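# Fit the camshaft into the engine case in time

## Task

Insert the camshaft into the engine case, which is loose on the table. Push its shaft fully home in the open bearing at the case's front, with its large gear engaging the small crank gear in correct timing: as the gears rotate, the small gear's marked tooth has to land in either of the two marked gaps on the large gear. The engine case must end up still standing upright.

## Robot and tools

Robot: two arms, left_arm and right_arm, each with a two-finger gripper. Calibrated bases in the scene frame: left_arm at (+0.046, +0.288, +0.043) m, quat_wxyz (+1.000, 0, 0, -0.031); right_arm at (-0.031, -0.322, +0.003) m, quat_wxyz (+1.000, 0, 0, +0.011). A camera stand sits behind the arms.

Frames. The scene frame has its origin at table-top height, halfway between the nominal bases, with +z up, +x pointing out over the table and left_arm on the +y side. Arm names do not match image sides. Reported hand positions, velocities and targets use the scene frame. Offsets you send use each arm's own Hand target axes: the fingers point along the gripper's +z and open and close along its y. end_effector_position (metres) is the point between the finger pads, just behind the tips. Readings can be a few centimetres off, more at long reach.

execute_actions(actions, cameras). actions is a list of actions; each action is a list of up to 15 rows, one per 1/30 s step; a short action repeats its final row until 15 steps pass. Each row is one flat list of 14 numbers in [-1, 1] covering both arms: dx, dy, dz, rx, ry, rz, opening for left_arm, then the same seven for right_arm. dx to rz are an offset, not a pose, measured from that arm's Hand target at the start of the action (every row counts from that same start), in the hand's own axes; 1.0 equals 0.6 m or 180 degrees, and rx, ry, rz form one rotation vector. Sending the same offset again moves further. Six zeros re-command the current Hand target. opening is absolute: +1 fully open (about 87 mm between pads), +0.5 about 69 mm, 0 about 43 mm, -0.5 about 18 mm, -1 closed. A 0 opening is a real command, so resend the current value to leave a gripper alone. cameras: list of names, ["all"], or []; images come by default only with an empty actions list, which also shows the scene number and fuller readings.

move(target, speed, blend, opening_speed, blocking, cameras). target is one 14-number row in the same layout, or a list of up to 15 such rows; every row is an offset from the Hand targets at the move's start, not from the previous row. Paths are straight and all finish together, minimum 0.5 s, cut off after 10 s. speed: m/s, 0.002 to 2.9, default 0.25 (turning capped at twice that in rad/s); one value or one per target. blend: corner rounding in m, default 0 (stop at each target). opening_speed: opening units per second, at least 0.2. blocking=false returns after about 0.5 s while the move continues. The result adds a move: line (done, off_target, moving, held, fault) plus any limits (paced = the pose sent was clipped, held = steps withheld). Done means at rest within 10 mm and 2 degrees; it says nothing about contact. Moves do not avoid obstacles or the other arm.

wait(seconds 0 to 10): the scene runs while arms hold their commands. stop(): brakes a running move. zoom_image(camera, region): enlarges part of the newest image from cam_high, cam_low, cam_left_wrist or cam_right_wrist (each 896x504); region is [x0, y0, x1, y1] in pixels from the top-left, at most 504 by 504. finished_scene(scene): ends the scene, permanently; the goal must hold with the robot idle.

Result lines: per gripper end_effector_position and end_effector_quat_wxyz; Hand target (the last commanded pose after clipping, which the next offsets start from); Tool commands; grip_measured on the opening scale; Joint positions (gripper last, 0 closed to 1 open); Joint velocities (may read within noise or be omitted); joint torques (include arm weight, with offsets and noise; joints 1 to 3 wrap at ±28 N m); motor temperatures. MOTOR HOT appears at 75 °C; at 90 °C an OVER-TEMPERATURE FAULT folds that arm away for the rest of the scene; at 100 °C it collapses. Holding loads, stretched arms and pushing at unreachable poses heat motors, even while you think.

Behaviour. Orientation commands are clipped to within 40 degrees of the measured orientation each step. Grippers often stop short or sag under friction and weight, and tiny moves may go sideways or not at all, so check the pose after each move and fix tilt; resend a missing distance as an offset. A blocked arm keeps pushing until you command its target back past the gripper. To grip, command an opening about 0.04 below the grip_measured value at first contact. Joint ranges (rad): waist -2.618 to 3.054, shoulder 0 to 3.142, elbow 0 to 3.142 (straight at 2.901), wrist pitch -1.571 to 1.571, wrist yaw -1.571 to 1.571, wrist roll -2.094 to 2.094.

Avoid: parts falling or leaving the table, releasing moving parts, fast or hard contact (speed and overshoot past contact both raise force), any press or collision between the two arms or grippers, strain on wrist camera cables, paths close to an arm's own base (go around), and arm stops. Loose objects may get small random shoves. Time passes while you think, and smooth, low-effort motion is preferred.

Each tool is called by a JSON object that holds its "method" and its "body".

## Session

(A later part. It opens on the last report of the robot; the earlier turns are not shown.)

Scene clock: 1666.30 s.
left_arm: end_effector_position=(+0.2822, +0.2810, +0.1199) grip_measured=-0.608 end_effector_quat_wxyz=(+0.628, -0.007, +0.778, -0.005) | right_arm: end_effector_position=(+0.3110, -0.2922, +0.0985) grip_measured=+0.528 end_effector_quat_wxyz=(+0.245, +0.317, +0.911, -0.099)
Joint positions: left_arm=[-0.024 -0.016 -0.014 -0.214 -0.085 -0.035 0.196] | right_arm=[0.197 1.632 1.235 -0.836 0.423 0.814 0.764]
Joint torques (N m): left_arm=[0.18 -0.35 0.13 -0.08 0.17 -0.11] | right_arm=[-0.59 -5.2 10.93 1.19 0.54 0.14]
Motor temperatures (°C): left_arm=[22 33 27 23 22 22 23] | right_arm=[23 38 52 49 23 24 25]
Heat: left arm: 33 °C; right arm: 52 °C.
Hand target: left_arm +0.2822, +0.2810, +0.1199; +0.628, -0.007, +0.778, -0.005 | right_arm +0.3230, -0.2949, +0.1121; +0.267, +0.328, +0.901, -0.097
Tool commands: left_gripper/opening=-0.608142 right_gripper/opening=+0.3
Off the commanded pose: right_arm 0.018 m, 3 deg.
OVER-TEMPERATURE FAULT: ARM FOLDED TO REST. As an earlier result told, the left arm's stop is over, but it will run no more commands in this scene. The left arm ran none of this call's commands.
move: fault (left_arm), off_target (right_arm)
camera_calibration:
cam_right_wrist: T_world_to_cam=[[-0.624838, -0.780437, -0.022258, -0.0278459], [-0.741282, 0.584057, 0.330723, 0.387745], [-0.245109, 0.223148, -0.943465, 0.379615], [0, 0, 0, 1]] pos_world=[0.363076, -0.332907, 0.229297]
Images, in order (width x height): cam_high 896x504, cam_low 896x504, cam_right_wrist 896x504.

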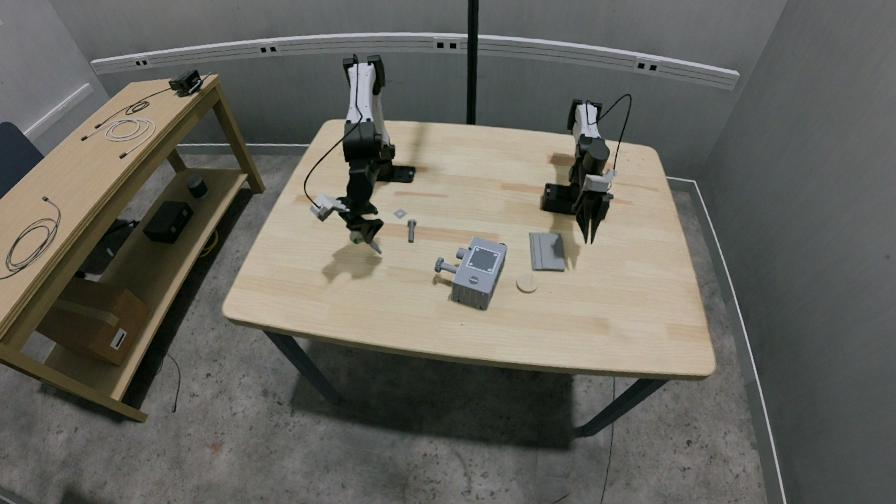

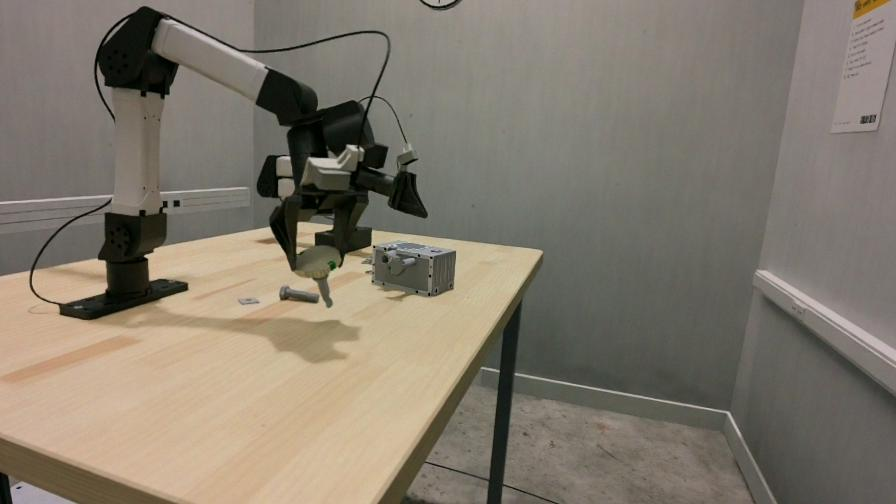

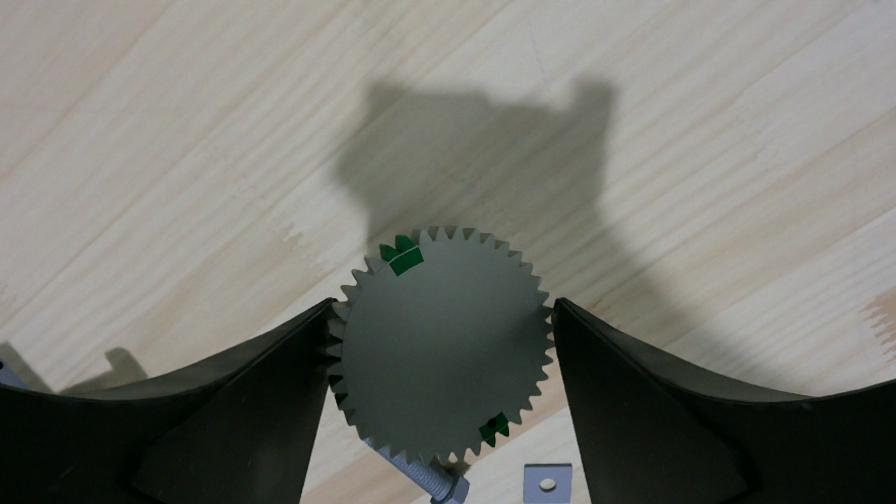

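{"method": "move", "body": {"target": [0,0,0,0,0,0,-0.6,0.027,0,0.042,0,0,0,0.3], "speed": 0.08, "cameras": ["cam_high","cam_low","cam_right_wrist"]}}

{"method": "zoom_image", "body": {"camera": "cam_low", "region": [250, 200, 400, 320]}}

{"method": "zoom_image", "body": {"camera": "cam_high", "region": [300, 190, 450, 290]}}

Scene clock: 1718.63 s.
left_arm: end_effector_position=(+0.2822, +0.2810, +0.1199) grip_measured=-0.608 end_effector_quat_wxyz=(+0.628, -0.007, +0.778, -0.005) | right_arm: end_effector_position=(+0.3132, -0.2924, +0.0790) grip_measured=+0.525 end_effector_quat_wxyz=(+0.247, +0.318, +0.910, -0.100)
Joint positions: left_arm=[-0.024 -0.016 -0.014 -0.214 -0.085 -0.035 0.196] | right_arm=[0.196 1.654 1.179 -0.756 0.426 0.816 0.763]
Joint torques (N m): left_arm=[0.06 -0.18 0.12 -0.04 0.15 -0.09] | right_arm=[-0.58 -5.29 7.06 1.61 0.51 0.11]
Motor temperatures (°C): left_arm=[22 32 27 23 22 22 23] | right_arm=[23 38 51 40 23 24 25]
Heat: left arm: 32 °C; right arm: 51 °C.
Hand target: left_arm +0.2822, +0.2810, +0.1199; +0.628, -0.007, +0.778, -0.005 | right_arm +0.3231, -0.2950, +0.0822; +0.267, +0.328, +0.901, -0.097
Tool commands: left_gripper/opening=-0.608142 right_gripper/opening=+0.3
Off the commanded pose: right_arm 0.011 m, 3 deg.
OVER-TEMPERATURE FAULT: ARM FOLDED TO REST. As an earlier result told, the left arm's stop is over, but it will run no more commands in this scene. The left arm ran none of this call's commands.
move: fault (left_arm), off_target (right_arm)
camera_calibration:
cam_right_wrist: T_world_to_cam=[[-0.627138, -0.77858, -0.0226195, -0.0256926], [-0.740387, 0.586851, 0.327769, 0.396743], [-0.24192, 0.222303, -0.944487, 0.360635], [0, 0, 0, 1]] pos_world=[0.364875, -0.333003, 0.209994]
Images, in order (width x height): cam_high 896x504, cam_low 896x504, cam_right_wrist 896x504.

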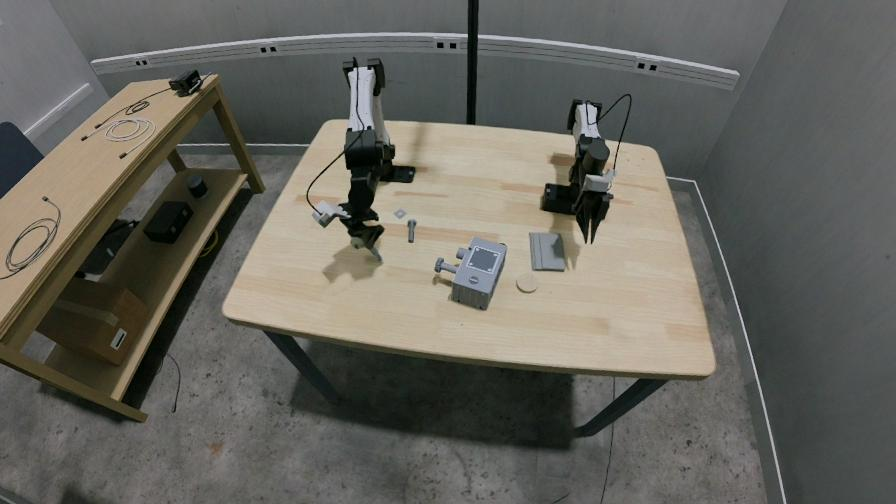

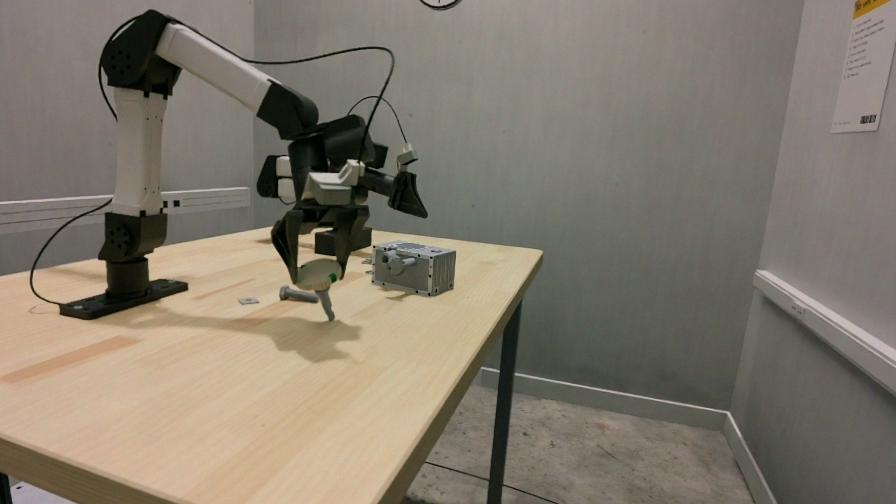

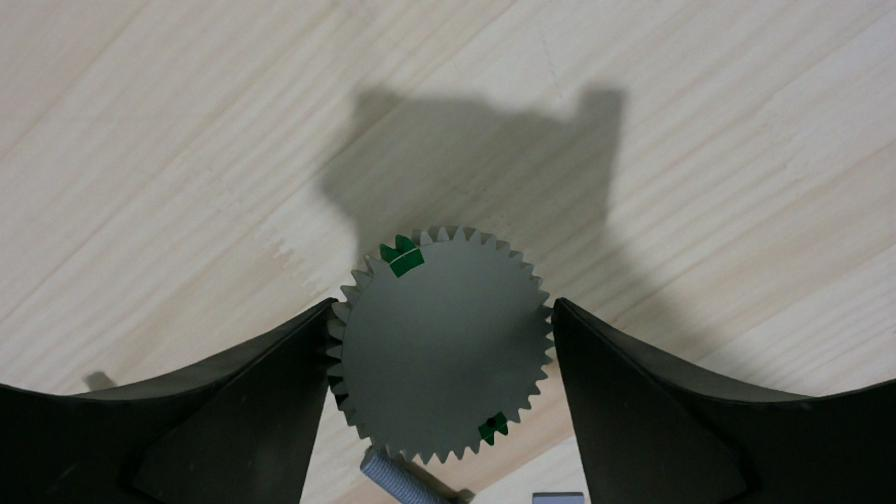

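Scaled by 3.360 from the camera's 896x504 image, which has a finer 1280x720 frame.

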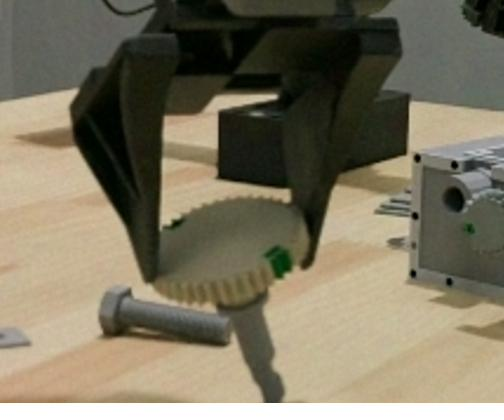

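Scaled by 3.360 from the camera's 896x504 image, which has a finer 1280x720 frame.

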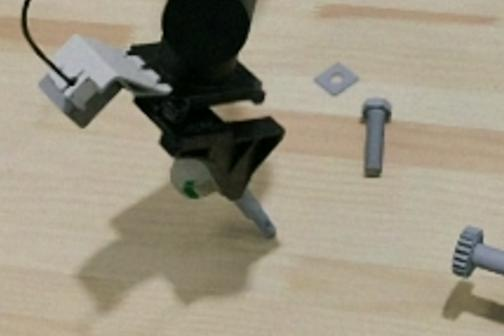

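{"method": "move", "body": {"target": [[0,0,0,0,0,0,-0.6,-0.0335,0.0027,0.053,0,0,0,0.44],[0,0,0,0,0,0,-0.6,-0.0315,0.004,0.114,0,0,0,0.44]], "speed": 0.06, "blend": [0.02,0], "cameras": ["cam_high","cam_low","cam_right_wrist"]}}

{"method": "zoom_image", "body": {"camera": "cam_low", "region": [250, 200, 400, 320]}}

{"method": "zoom_image", "body": {"camera": "cam_high", "region": [300, 190, 450, 290]}}

Scene clock: 1739.93 s.
left_arm: end_effector_position=(+0.2822, +0.2810, +0.1199) grip_measured=-0.608 end_effector_quat_wxyz=(+0.628, -0.007, +0.778, -0.005) | right_arm: end_effector_position=(+0.3550, -0.3274, +0.0315) grip_measured=+0.440 end_effector_quat_wxyz=(+0.254, +0.327, +0.904, -0.108)
Joint positions: left_arm=[-0.024 -0.016 -0.014 -0.214 -0.085 -0.035 0.196] | right_arm=[0.083 1.829 1.179 -0.53 0.411 0.716 0.72]
Joint torques (N m): left_arm=[0.02 -0.1 0.32 -0.09 0.15 -0.05] | right_arm=[-0.73 -6.02 7.95 1.58 0.18 -0.07]
Heat: left arm: 31 °C; right arm: 50 °C.
Hand target: left_arm +0.2822, +0.2810, +0.1199; +0.628, -0.007, +0.778, -0.005 | right_arm +0.3655, -0.3273, +0.0352; +0.267, +0.328, +0.901, -0.097
Tool commands: left_gripper/opening=-0.608142 right_gripper/opening=+0.44
Off the commanded pose: right_arm 0.011 m, 2 deg.
OVER-TEMPERATURE FAULT: ARM FOLDED TO REST. As an earlier result told, the left arm's stop is over, but it will run no more commands in this scene. The left arm ran none of this call's commands.
move: fault (left_arm), off_target (right_arm); blend cut to 0.0183 m at target 1
camera_calibration:
cam_right_wrist: T_world_to_cam=[[-0.644693, -0.76423, -0.017991, -0.0170756], [-0.730491, 0.608955, 0.309123, 0.468075], [-0.225285, 0.212432, -0.950852, 0.324737], [0, 0, 0, 1]] pos_world=[0.404074, -0.36707, 0.163777]
Images, in order (width x height): cam_high 896x504, cam_low 896x504, cam_right_wrist 896x504.

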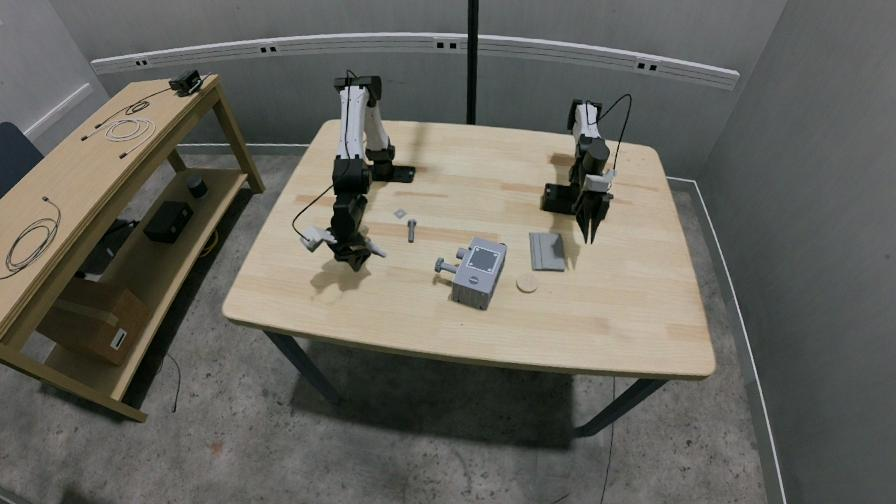

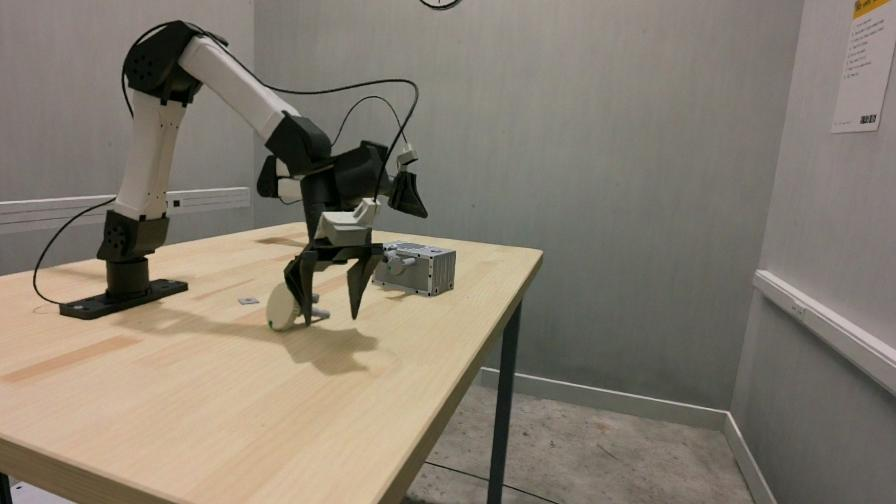

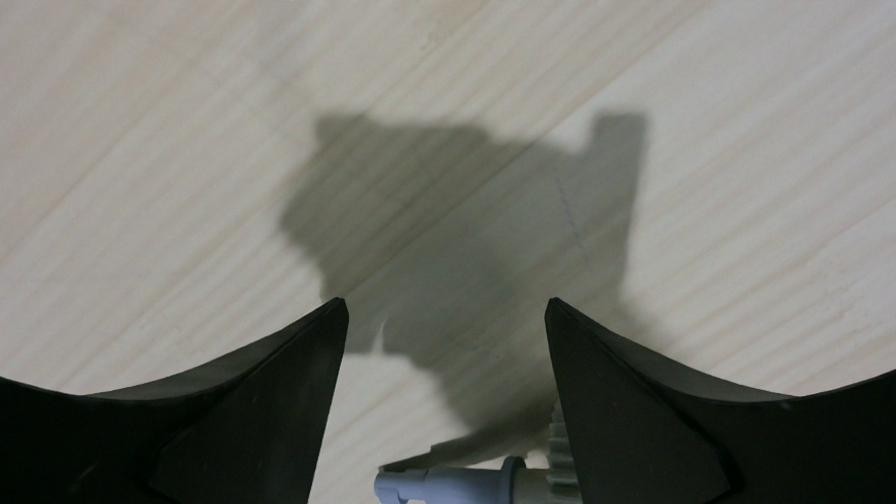

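Scaled by 3.360 from the camera's 896x504 image, which has a finer 1280x720 frame.

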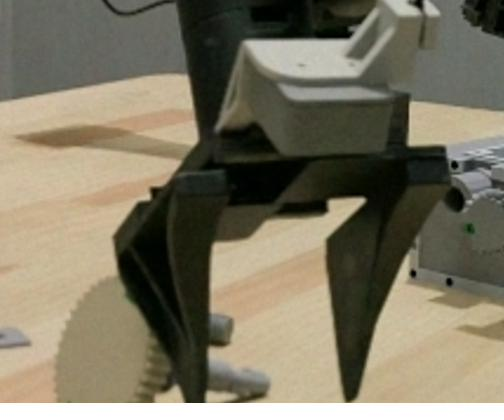

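Scaled by 3.360 from the camera's 896x504 image, which has a finer 1280x720 frame.

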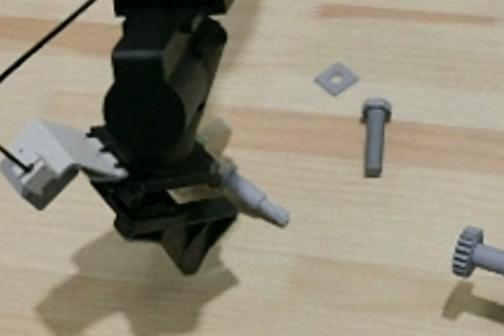

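{"method": "move", "body": {"target": [0,0,0,0,0,0,-0.6,-0.091,0,-0.14,0,0,0,0.44], "speed": 0.1, "cameras": ["cam_high","cam_low","cam_right_wrist"]}}

{"method": "zoom_image", "body": {"camera": "cam_low", "region": [250, 220, 400, 340]}}

{"method": "zoom_image", "body": {"camera": "cam_high", "region": [300, 190, 450, 290]}}

Scene clock: 1758.33 s.
left_arm: end_effector_position=(+0.2822, +0.2810, +0.1199) grip_measured=-0.608 end_effector_quat_wxyz=(+0.628, -0.007, +0.778, -0.005) | right_arm: end_effector_position=(+0.3600, -0.3268, +0.1163) grip_measured=+0.440 end_effector_quat_wxyz=(+0.249, +0.326, +0.906, -0.110)
Joint positions: left_arm=[-0.024 -0.016 -0.014 -0.214 -0.085 -0.035 0.196] | right_arm=[0.083 1.781 1.469 -0.88 0.41 0.714 0.72]
Joint torques (N m): left_arm=[0.25 -0.25 0.23 -0.07 0.15 -0.09] | right_arm=[-0.73 -8.4 10.1 1.17 0.19 -0.07]
Heat: left arm: 31 °C; right arm: 50 °C.
Hand target: left_arm +0.2822, +0.2810, +0.1199; +0.628, -0.007, +0.778, -0.005 | right_arm +0.3654, -0.3273, +0.1354; +0.267, +0.328, +0.901, -0.097
Tool commands: left_gripper/opening=-0.608142 right_gripper/opening=+0.44
Off the commanded pose: right_arm 0.020 m, 3 deg.
OVER-TEMPERATURE FAULT: ARM FOLDED TO REST. As an earlier result told, the left arm's stop is over, but it will run no more commands in this scene. The left arm ran none of this call's commands.
move: fault (left_arm), off_target (right_arm)
camera_calibration:
cam_right_wrist: T_world_to_cam=[[-0.643772, -0.765163, -0.00916033, -0.0135379], [-0.727585, 0.60836, 0.317046, 0.443044], [-0.237019, 0.21077, -0.948366, 0.409843], [0, 0, 0, 1]] pos_world=[0.410778, -0.366272, 0.248091]
Images, in order (width x height): cam_high 896x504, cam_low 896x504, cam_right_wrist 896x504.

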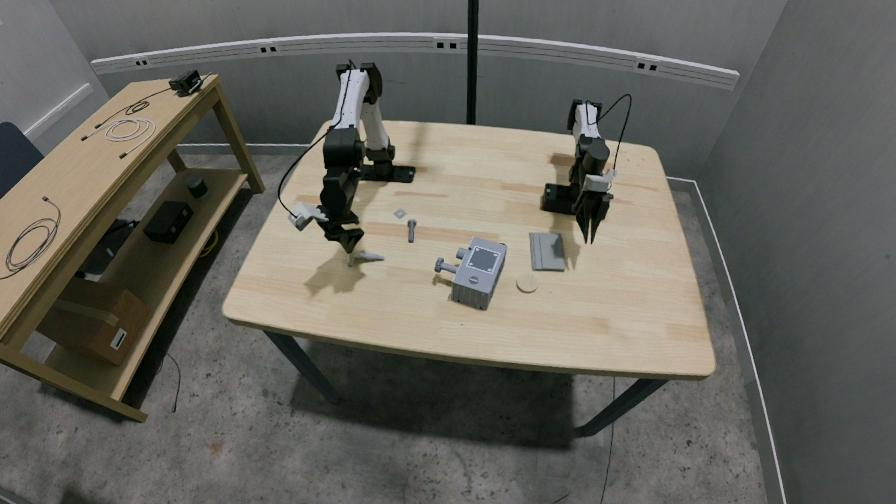

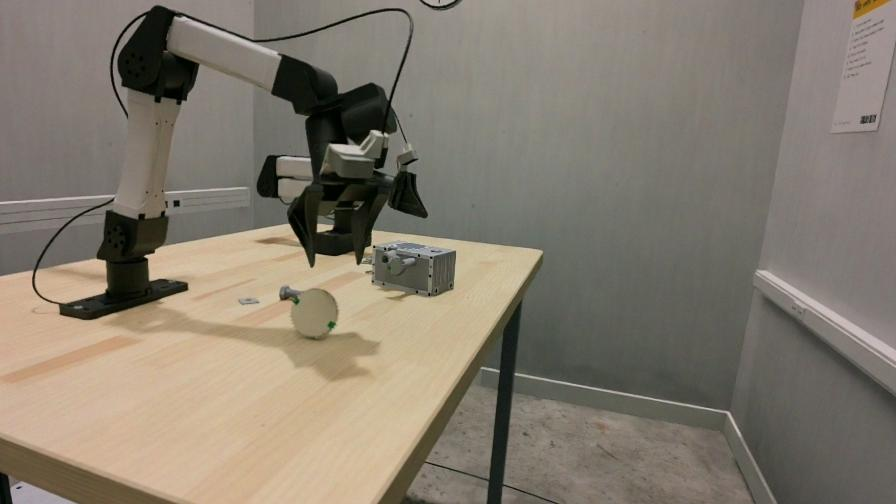

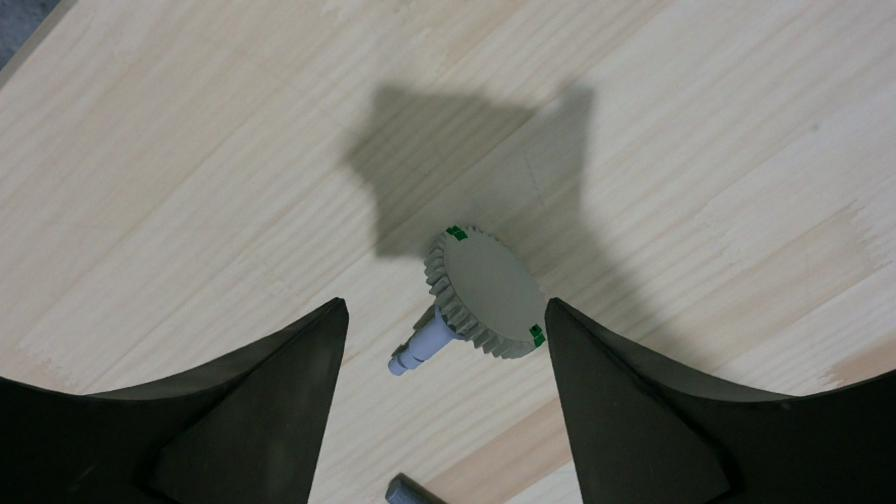

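Scaled by 3.360 from the camera's 896x504 image, which has a finer 1280x720 frame.

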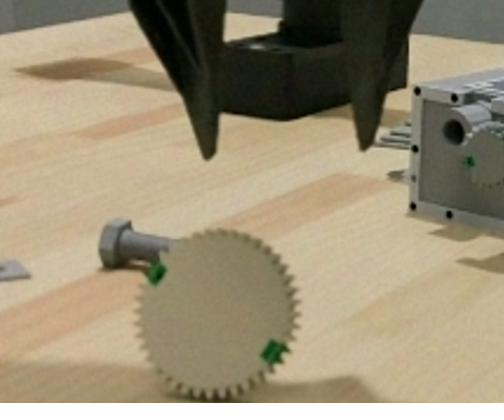

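Scaled by 3.360 from the camera's 896x504 image, which has a finer 1280x720 frame.

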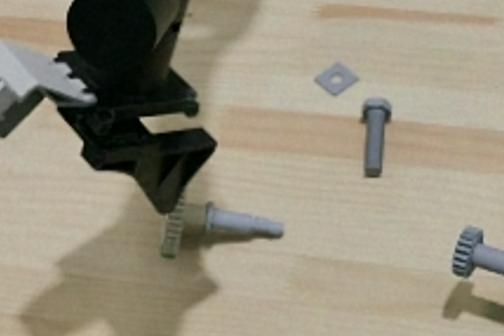

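{"method": "move", "body": {"target": [0,0,0,0,0,0,-0.6,0.0963,-0.002,-0.0857,0.0105,0.0706,-0.2817,0.1], "speed": 0.2, "cameras": ["cam_low","cam_right_wrist"]}}

{"method": "zoom_image", "body": {"camera": "cam_low", "region": [280, 270, 350, 350]}}

Scene clock: 1791.57 s.
left_arm: end_effector_position=(+0.2822, +0.2810, +0.1199) grip_measured=-0.608 end_effector_quat_wxyz=(+0.628, -0.007, +0.778, -0.005) | right_arm: end_effector_position=(+0.3020, -0.2821, +0.1408) grip_measured=+0.100 end_effector_quat_wxyz=(+0.090, -0.071, +0.976, -0.183)
Joint positions: left_arm=[-0.024 -0.016 -0.014 -0.214 -0.085 -0.035 0.196] | right_arm=[0.288 1.862 1.67 -1.284 0.401 0.144 0.55]
Joint torques (N m): left_arm=[0.09 -0.32 0.38 -0.11 0.18 -0.12] | right_arm=[0.16 -6.05 9.77 0.6 0.26 -0.04]
Heat: left arm: 31 °C; right arm: 53 °C.
Hand target: left_arm +0.2822, +0.2810, +0.1199; +0.628, -0.007, +0.778, -0.005 | right_arm +0.3060, -0.2791, +0.1470; +0.097, -0.076, +0.976, -0.181
Tool commands: left_gripper/opening=-0.608142 right_gripper/opening=+0.1
Off the commanded pose: right_arm 0.008 m, 1 deg.
OVER-TEMPERATURE FAULT: ARM FOLDED TO REST. As an earlier result told, the left arm's stop is over, but it will run no more commands in this scene. The left arm ran none of this call's commands.
move: fault (left_arm)
camera_calibration:
cam_right_wrist: T_world_to_cam=[[0.0916788, -0.939694, 0.329499, -0.335458], [-0.779437, 0.138216, 0.611044, 0.207487], [-0.619737, -0.312843, -0.719761, 0.345525], [0, 0, 0, 1]] pos_world=[0.406612, -0.235811, 0.232445]
Images, in order (width x height): cam_low 896x504, cam_right_wrist 896x504.

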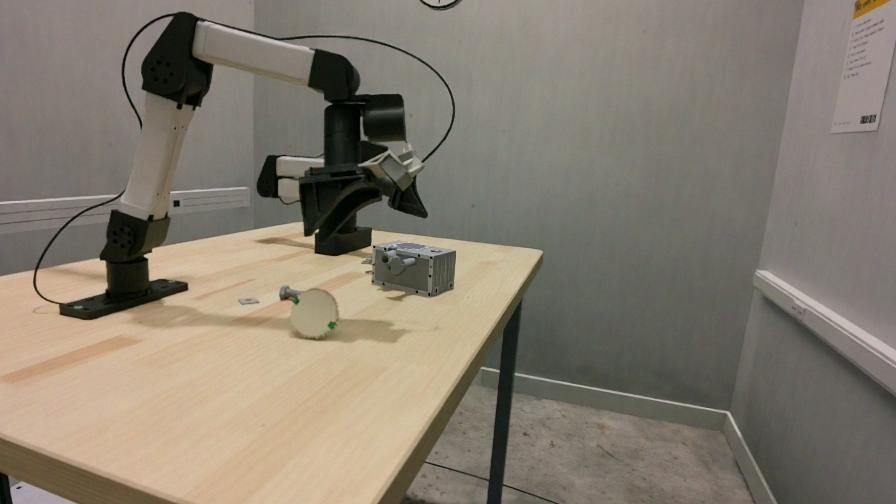

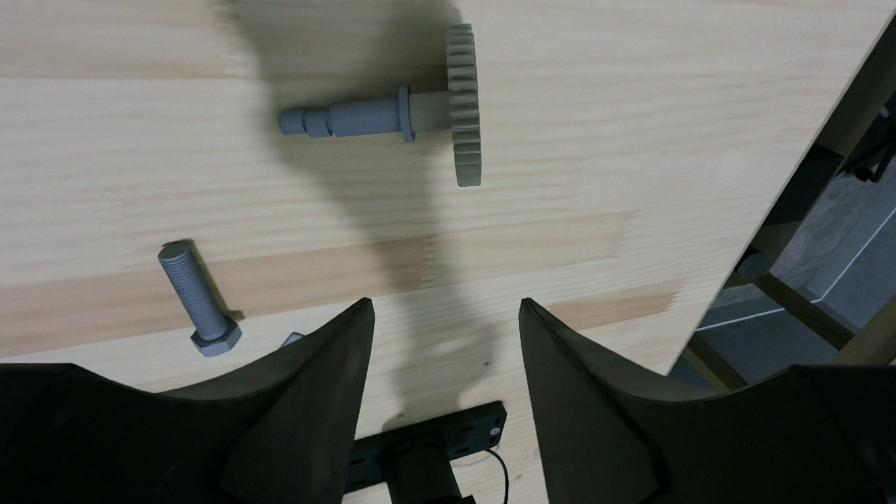

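Scaled by 6.300 from the camera's 896x504 image, which has a finer 1280x720 frame.

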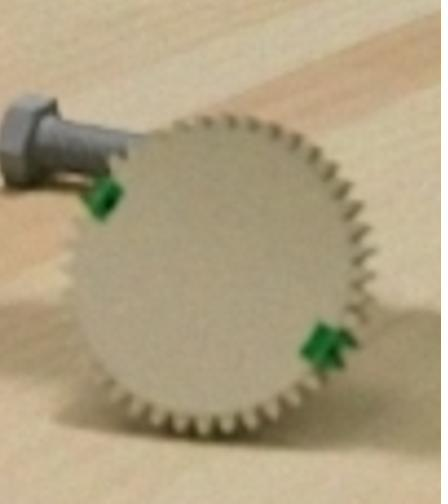

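{"method": "move", "body": {"target": [[0,0,0,0,0,0,-0.6,0.0009,0.0017,0.03,-0.0036,-0.0081,-0.0203,0.1],[0,0,0,0,0,0,-0.6,0.0037,0.0068,0.115,-0.0036,-0.0081,-0.0203,0.1]], "speed": 0.1, "blend": [0.005,0], "cameras": ["cam_low","cam_right_wrist"]}}

Scene clock: 1820.30 s.
left_arm: end_effector_position=(+0.2822, +0.2810, +0.1199) grip_measured=-0.608 end_effector_quat_wxyz=(+0.628, -0.007, +0.778, -0.005) | right_arm: end_effector_position=(+0.3132, -0.3003, +0.0839) grip_measured=+0.100 end_effector_quat_wxyz=(+0.094, -0.110, +0.972, -0.184)
Joint positions: left_arm=[-0.024 -0.016 -0.014 -0.214 -0.085 -0.035 0.196] | right_arm=[0.239 1.871 1.452 -1.011 0.394 0.006 0.55]
Joint torques (N m): left_arm=[0.18 -0.18 0.13 -0.09 0.16 -0.1] | right_arm=[-0.65 -6.41 6.58 1.12 0.13 -0.05]
Heat: left arm: 30 °C; right arm: 54 °C.
Hand target: left_arm +0.2822, +0.2810, +0.1199; +0.628, -0.007, +0.778, -0.005 | right_arm +0.3184, -0.2991, +0.0819; +0.103, -0.110, +0.973, -0.177
Tool commands: left_gripper/opening=-0.608142 right_gripper/opening=+0.1
Off the commanded pose: right_arm 0.006 m, 1 deg.
OVER-TEMPERATURE FAULT: ARM FOLDED TO REST. As an earlier result told, the left arm's stop is over, but it will run no more commands in this scene. The left arm ran none of this call's commands.
move: fault (left_arm)
camera_calibration:
cam_right_wrist: T_world_to_cam=[[0.166692, -0.926241, 0.338071, -0.355018], [-0.78411, 0.0833564, 0.614998, 0.238181], [-0.597817, -0.3676, -0.71238, 0.281893], [0, 0, 0, 1]] pos_world=[0.414459, -0.245062, 0.174355]
Images, in order (width x height): cam_low 896x504, cam_right_wrist 896x504.

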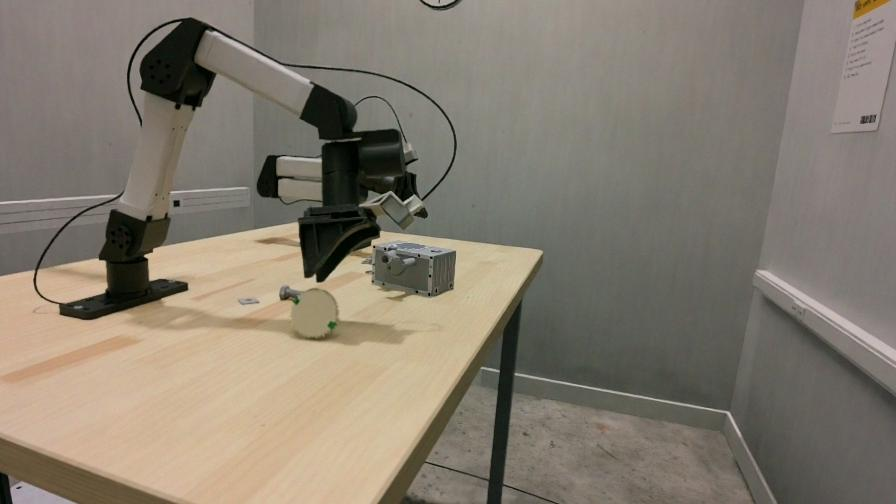

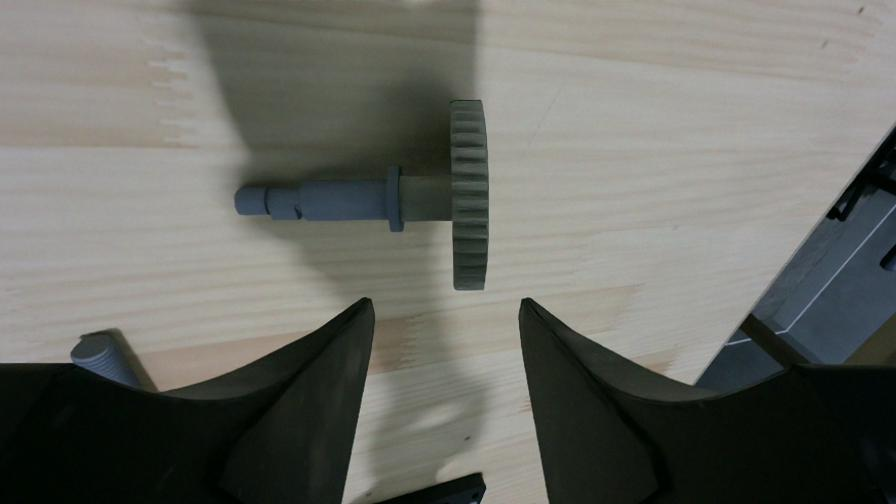

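{"method": "move", "body": {"target": [[0,0,0,0,0,0,-0.6,0,-0.0117,0.005,0,0,0,0.1],[0,0,0,0,0,0,-0.6,0,-0.0117,0.04,0,0,0,0.1]], "speed": 0.08, "blend": [0.003,0], "cameras": ["cam_right_wrist"]}}

Scene clock: 1830.27 s.
left_arm: end_effector_position=(+0.2822, +0.2810, +0.1199) grip_measured=-0.608 end_effector_quat_wxyz=(+0.628, -0.007, +0.778, -0.005) | right_arm: end_effector_position=(+0.3199, -0.3144, +0.0642) grip_measured=+0.100 end_effector_quat_wxyz=(+0.093, -0.110, +0.972, -0.184)
Joint positions: left_arm=[-0.024 -0.016 -0.014 -0.214 -0.085 -0.035 0.196] | right_arm=[0.196 1.896 1.405 -0.924 0.387 -0.039 0.55]
Joint torques (N m): left_arm=[0.06 -0.08 0.18 -0.06 0.17 -0.06] | right_arm=[-0.62 -6.54 6.58 1.15 0.12 -0.04]
Heat: left arm: 30 °C; right arm: 53 °C.
Hand target: left_arm +0.2822, +0.2810, +0.1199; +0.628, -0.007, +0.778, -0.005 | right_arm +0.3253, -0.3132, +0.0625; +0.103, -0.110, +0.973, -0.177
Tool commands: left_gripper/opening=-0.608142 right_gripper/opening=+0.1
Off the commanded pose: right_arm 0.006 m, 1 deg.
OVER-TEMPERATURE FAULT: ARM FOLDED TO REST. As an earlier result told, the left arm's stop is over, but it will run no more commands in this scene. The left arm ran none of this call's commands.
move: fault (left_arm)
camera_calibration:
cam_right_wrist: T_world_to_cam=[[0.166435, -0.926625, 0.337143, -0.362568], [-0.782975, 0.0836389, 0.616404, 0.256338], [-0.599374, -0.366565, -0.711604, 0.267462], [0, 0, 0, 1]] pos_world=[0.42136, -0.259362, 0.154556]
Images, in order (width x height): cam_right_wrist 896x504.

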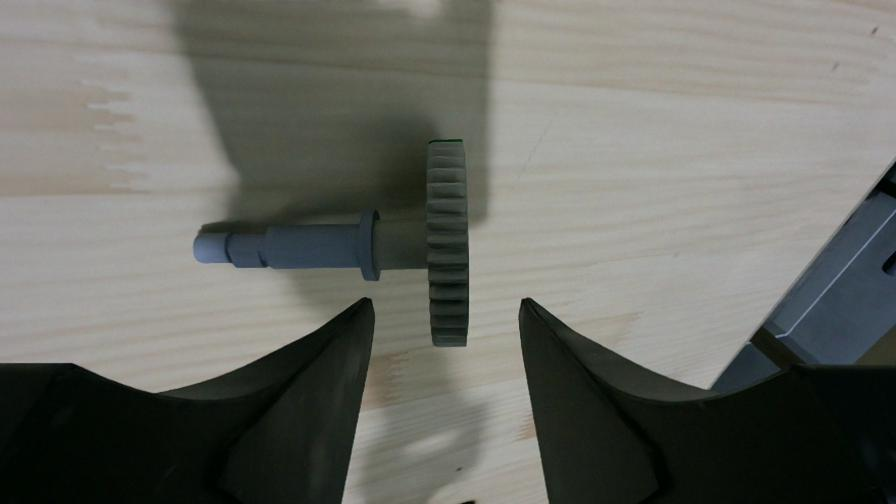

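{"method": "move", "body": {"target": [0,0,0,0,0,0,-0.6,0,0,0.009,0,0,0,0.1], "speed": 0.08}}

{"method": "move", "body": {"target": [0,0,0,0,0,0,-0.6,0,0,0,0,0,0,-0.75], "opening_speed": 0.6, "cameras": ["cam_right_wrist"]}}

Scene clock: 1837.13 s.
left_arm: end_effector_position=(+0.2822, +0.2810, +0.1199) grip_measured=-0.608 end_effector_quat_wxyz=(+0.628, -0.007, +0.778, -0.005) | right_arm: end_effector_position=(+0.3216, -0.3156, +0.0602) grip_measured=+0.100 end_effector_quat_wxyz=(+0.094, -0.111, +0.972, -0.184)
Joint positions: left_arm=[-0.024 -0.016 -0.014 -0.214 -0.085 -0.035 0.196] | right_arm=[0.191 1.902 1.396 -0.904 0.386 -0.045 0.55]
Joint torques (N m): left_arm=[0.08 -0.24 0.21 -0.11 0.14 -0.06] | right_arm=[-0.7 -6.42 6.46 1.16 0.12 -0.05]
Heat: left arm: 30 °C; right arm: 51 °C.
Hand target: left_arm +0.2822, +0.2810, +0.1199; +0.628, -0.007, +0.778, -0.005 | right_arm +0.3266, -0.3149, +0.0575; +0.103, -0.110, +0.973, -0.177
Tool commands: left_gripper/opening=-0.608142 right_gripper/opening=+0.1
Off the commanded pose: right_arm 0.006 m, 1 deg.
OVER-TEMPERATURE FAULT: ARM FOLDED TO REST. As an earlier result told, the left arm's stop is over, but it will run no more commands in this scene. The left arm ran none of this call's commands.
move: fault (left_arm)

Scene clock: 1838.77 s.
left_arm: end_effector_position=(+0.2822, +0.2810, +0.1199) grip_measured=-0.608 end_effector_quat_wxyz=(+0.628, -0.007, +0.778, -0.005) | right_arm: end_effector_position=(+0.3218, -0.3163, +0.0602) grip_measured=-0.627 end_effector_quat_wxyz=(+0.094, -0.111, +0.972, -0.184)
Joint positions: left_arm=[-0.024 -0.016 -0.014 -0.214 -0.085 -0.035 0.196] | right_arm=[0.189 1.902 1.396 -0.904 0.386 -0.048 0.186]
Joint torques (N m): left_arm=[0.18 -0.1 0.23 -0.03 0.11 -0.06] | right_arm=[-0.54 -6.41 6.46 1.16 0.12 -0.01]
Heat: left arm: 30 °C; right arm: 51 °C.
Hand target: left_arm +0.2822, +0.2810, +0.1199; +0.628, -0.007, +0.778, -0.005 | right_arm +0.3266, -0.3149, +0.0575; +0.103, -0.110, +0.973, -0.177
Tool commands: left_gripper/opening=-0.608142 right_gripper/opening=-0.75
Off the commanded pose: right_arm 0.006 m, 1 deg.
OVER-TEMPERATURE FAULT: ARM FOLDED TO REST. As an earlier result told, the left arm's stop is over, but it will run no more commands in this scene. The left arm ran none of this call's commands.
move: fault (left_arm)
camera_calibration:
cam_right_wrist: T_world_to_cam=[[0.1676, -0.926376, 0.337249, -0.36359], [-0.784641, 0.0817646, 0.614535, 0.260434], [-0.596866, -0.367615, -0.713169, 0.264003], [0, 0, 0, 1]] pos_world=[0.422859, -0.261064, 0.150854]
Images, in order (width x height): cam_right_wrist 896x504.

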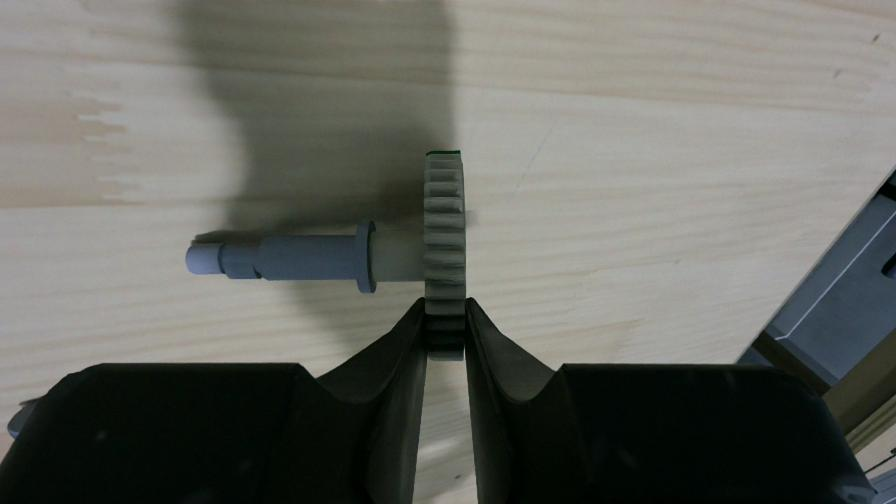

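{"method": "move", "body": {"target": [[0,0,0,0,0,0,-0.6,-0.016,-0.037,-0.092,0,0,0,-0.75],[0,0,0,0,0,0,-0.6,0.0323,0.1983,-0.2027,-0.0719,-0.043,0.1695,-0.75]], "speed": 0.15, "blend": [0.02,0], "cameras": ["cam_high","cam_low","cam_right_wrist"]}}

{"method": "zoom_image", "body": {"camera": "cam_low", "region": [330, 210, 430, 300]}}

Scene clock: 1868.87 s.
left_arm: end_effector_position=(+0.2822, +0.2810, +0.1199) grip_measured=-0.608 end_effector_quat_wxyz=(+0.628, -0.007, +0.778, -0.005) | right_arm: end_effector_position=(+0.2506, -0.1787, +0.1107) grip_measured=-0.627 end_effector_quat_wxyz=(+0.169, +0.119, +0.977, -0.050)
Joint positions: left_arm=[-0.024 -0.016 -0.014 -0.214 -0.085 -0.035 0.196] | right_arm=[0.522 1.649 1.338 -1.049 0.288 0.754 0.186]
Joint torques (N m): left_arm=[0.14 -0.05 0.2 -0.07 0.18 -0.09] | right_arm=[0.16 -7.86 7.04 1.33 0.24 0.14]
Motor temperatures (°C): left_arm=[22 29 26 23 22 22 23] | right_arm=[23 40 49 35 23 24 25]
Heat: left arm: 29 °C; right arm: 49 °C.
Hand target: left_arm +0.2822, +0.2810, +0.1199; +0.628, -0.007, +0.778, -0.005 | right_arm +0.2579, -0.1720, +0.1221; +0.197, +0.127, +0.972, -0.027
Tool commands: left_gripper/opening=-0.608142 right_gripper/opening=-0.75
Off the commanded pose: right_arm 0.015 m, 4 deg.
OVER-TEMPERATURE FAULT: ARM FOLDED TO REST. As an earlier result told, the left arm's stop is over, but it will run no more commands in this scene. The left arm ran none of this call's commands.
move: fault (left_arm), off_target (right_arm)
camera_calibration:
cam_right_wrist: T_world_to_cam=[[-0.257566, -0.966192, 0.0115594, -0.10568], [-0.836477, 0.228943, 0.497887, 0.214543], [-0.483701, 0.11857, -0.867165, 0.383661], [0, 0, 0, 1]] pos_world=[0.337817, -0.196715, 0.227101]
Images, in order (width x height): cam_high 896x504, cam_low 896x504, cam_right_wrist 896x504.

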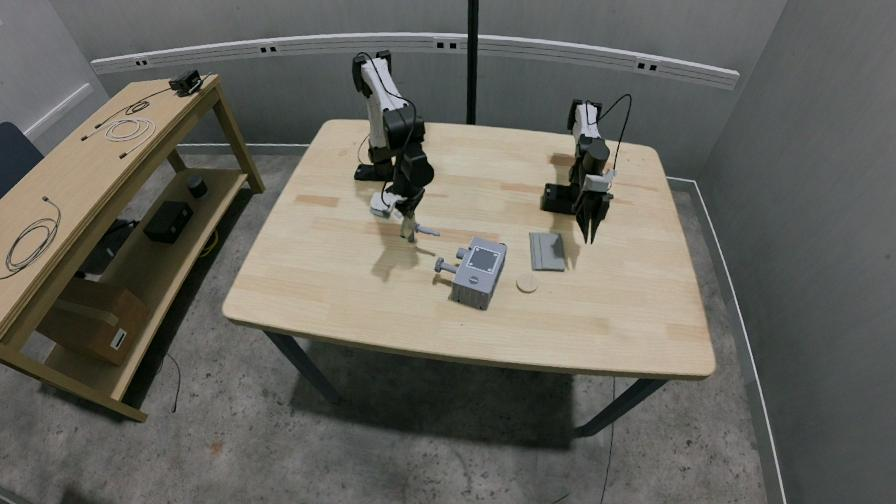

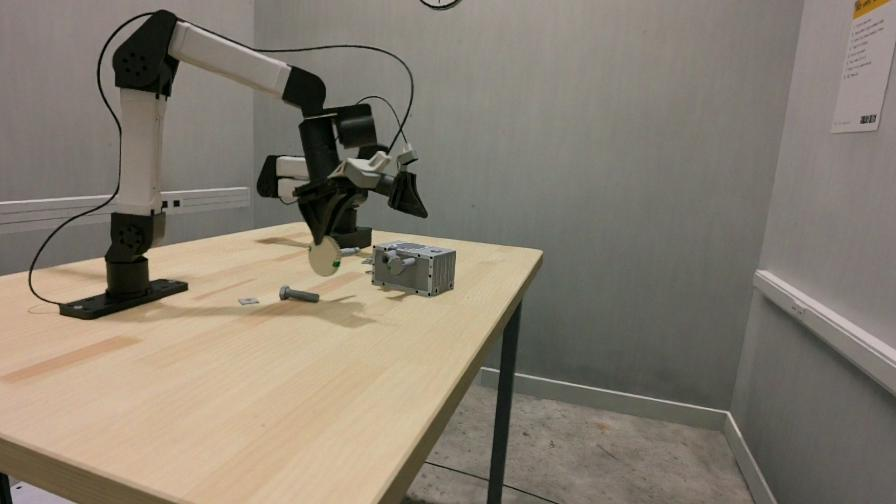

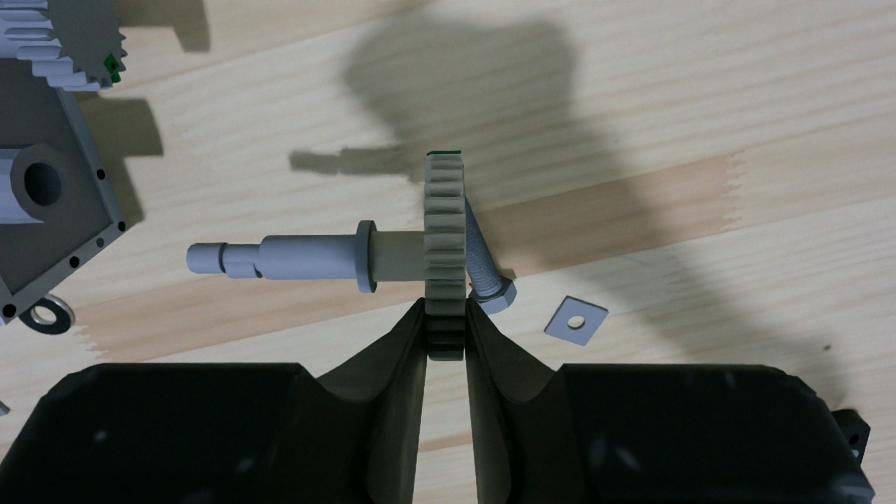

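Scaled by 5.040 from the camera's 896x504 image, which has a finer 1280x720 frame.

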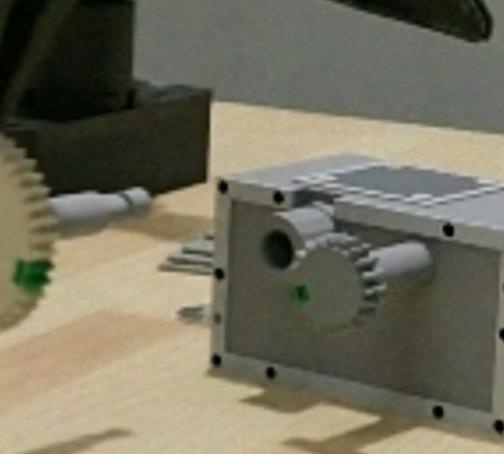

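{"method": "move", "body": {"target": [0,0,0,0,0,0,-0.6,-0.0082,0.0718,0.0595,-0.0183,0,0,-0.75], "speed": 0.1, "cameras": ["cam_low","cam_right_wrist"]}}

{"method": "zoom_image", "body": {"camera": "cam_low", "region": [330, 230, 430, 300]}}

{"method": "zoom_image", "body": {"camera": "cam_right_wrist", "region": [0, 60, 480, 370]}}

Scene clock: 1898.80 s.
left_arm: end_effector_position=(+0.2822, +0.2810, +0.1199) grip_measured=-0.608 end_effector_quat_wxyz=(+0.628, -0.007, +0.778, -0.005) | right_arm: end_effector_position=(+0.2733, -0.1494, +0.0809) grip_measured=-0.627 end_effector_quat_wxyz=(+0.178, +0.115, +0.977, -0.027)
Joint positions: left_arm=[-0.024 -0.016 -0.014 -0.214 -0.085 -0.035 0.196] | right_arm=[0.548 1.755 1.338 -0.906 0.265 0.771 0.186]
Joint torques (N m): left_arm=[0.06 -0.24 0.24 -0.1 0.16 -0.1] | right_arm=[0.28 -6.11 9.74 1.44 0.12 0.13]
Heat: left arm: 29 °C; right arm: 49 °C.
Hand target: left_arm +0.2822, +0.2810, +0.1199; +0.628, -0.007, +0.778, -0.005 | right_arm +0.2868, -0.1352, +0.0911; +0.201, +0.121, +0.972, +0.001
Tool commands: left_gripper/opening=-0.608142 right_gripper/opening=-0.75
Off the commanded pose: right_arm 0.022 m, 4 deg.
OVER-TEMPERATURE FAULT: ARM FOLDED TO REST. As an earlier result told, the left arm's stop is over, but it will run no more commands in this scene. The left arm ran none of this call's commands.
move: fault (left_arm), off_target (right_arm)
camera_calibration:
cam_right_wrist: T_world_to_cam=[[-0.241793, -0.969693, -0.0350939, -0.0721732], [-0.85039, 0.19435, 0.488943, 0.240945], [-0.467304, 0.148066, -0.87161, 0.365646], [0, 0, 0, 1]] pos_world=[0.358314, -0.170953, 0.198359]
Images, in order (width x height): cam_low 896x504, cam_right_wrist 896x504.

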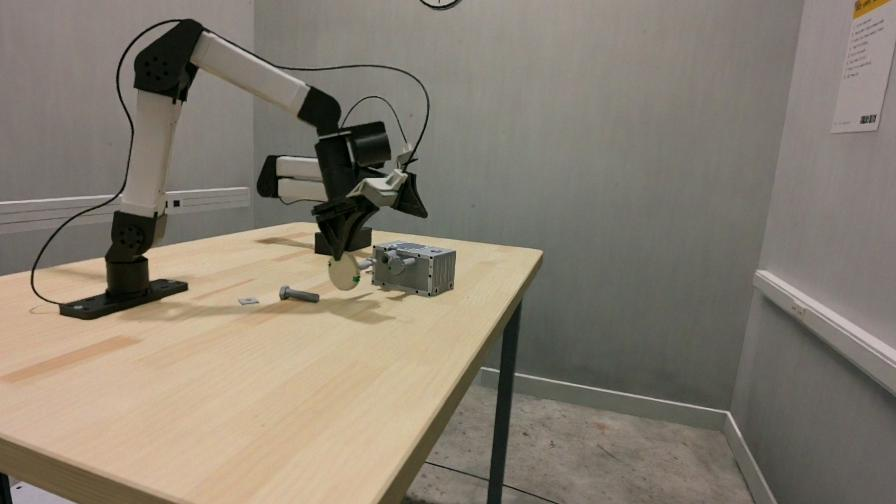

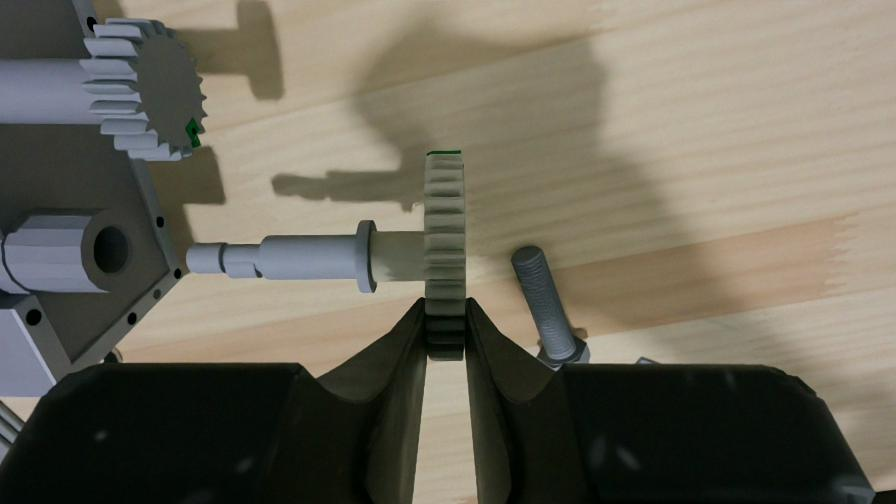

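Scaled by 5.040 from the camera's 896x504 image, which has a finer 1280x720 frame.

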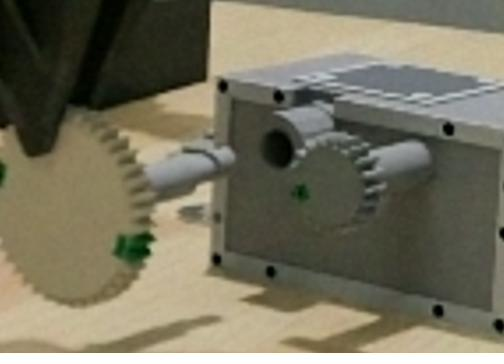

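Scaled by 1.050 from the camera's 896x504 image, which has a finer 1280x720 frame.

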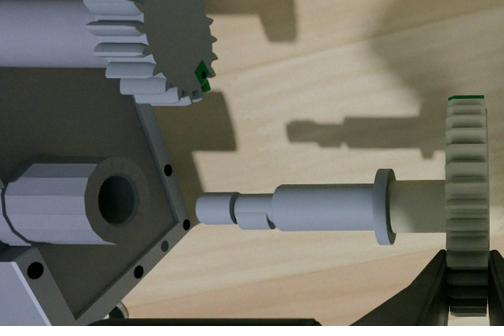

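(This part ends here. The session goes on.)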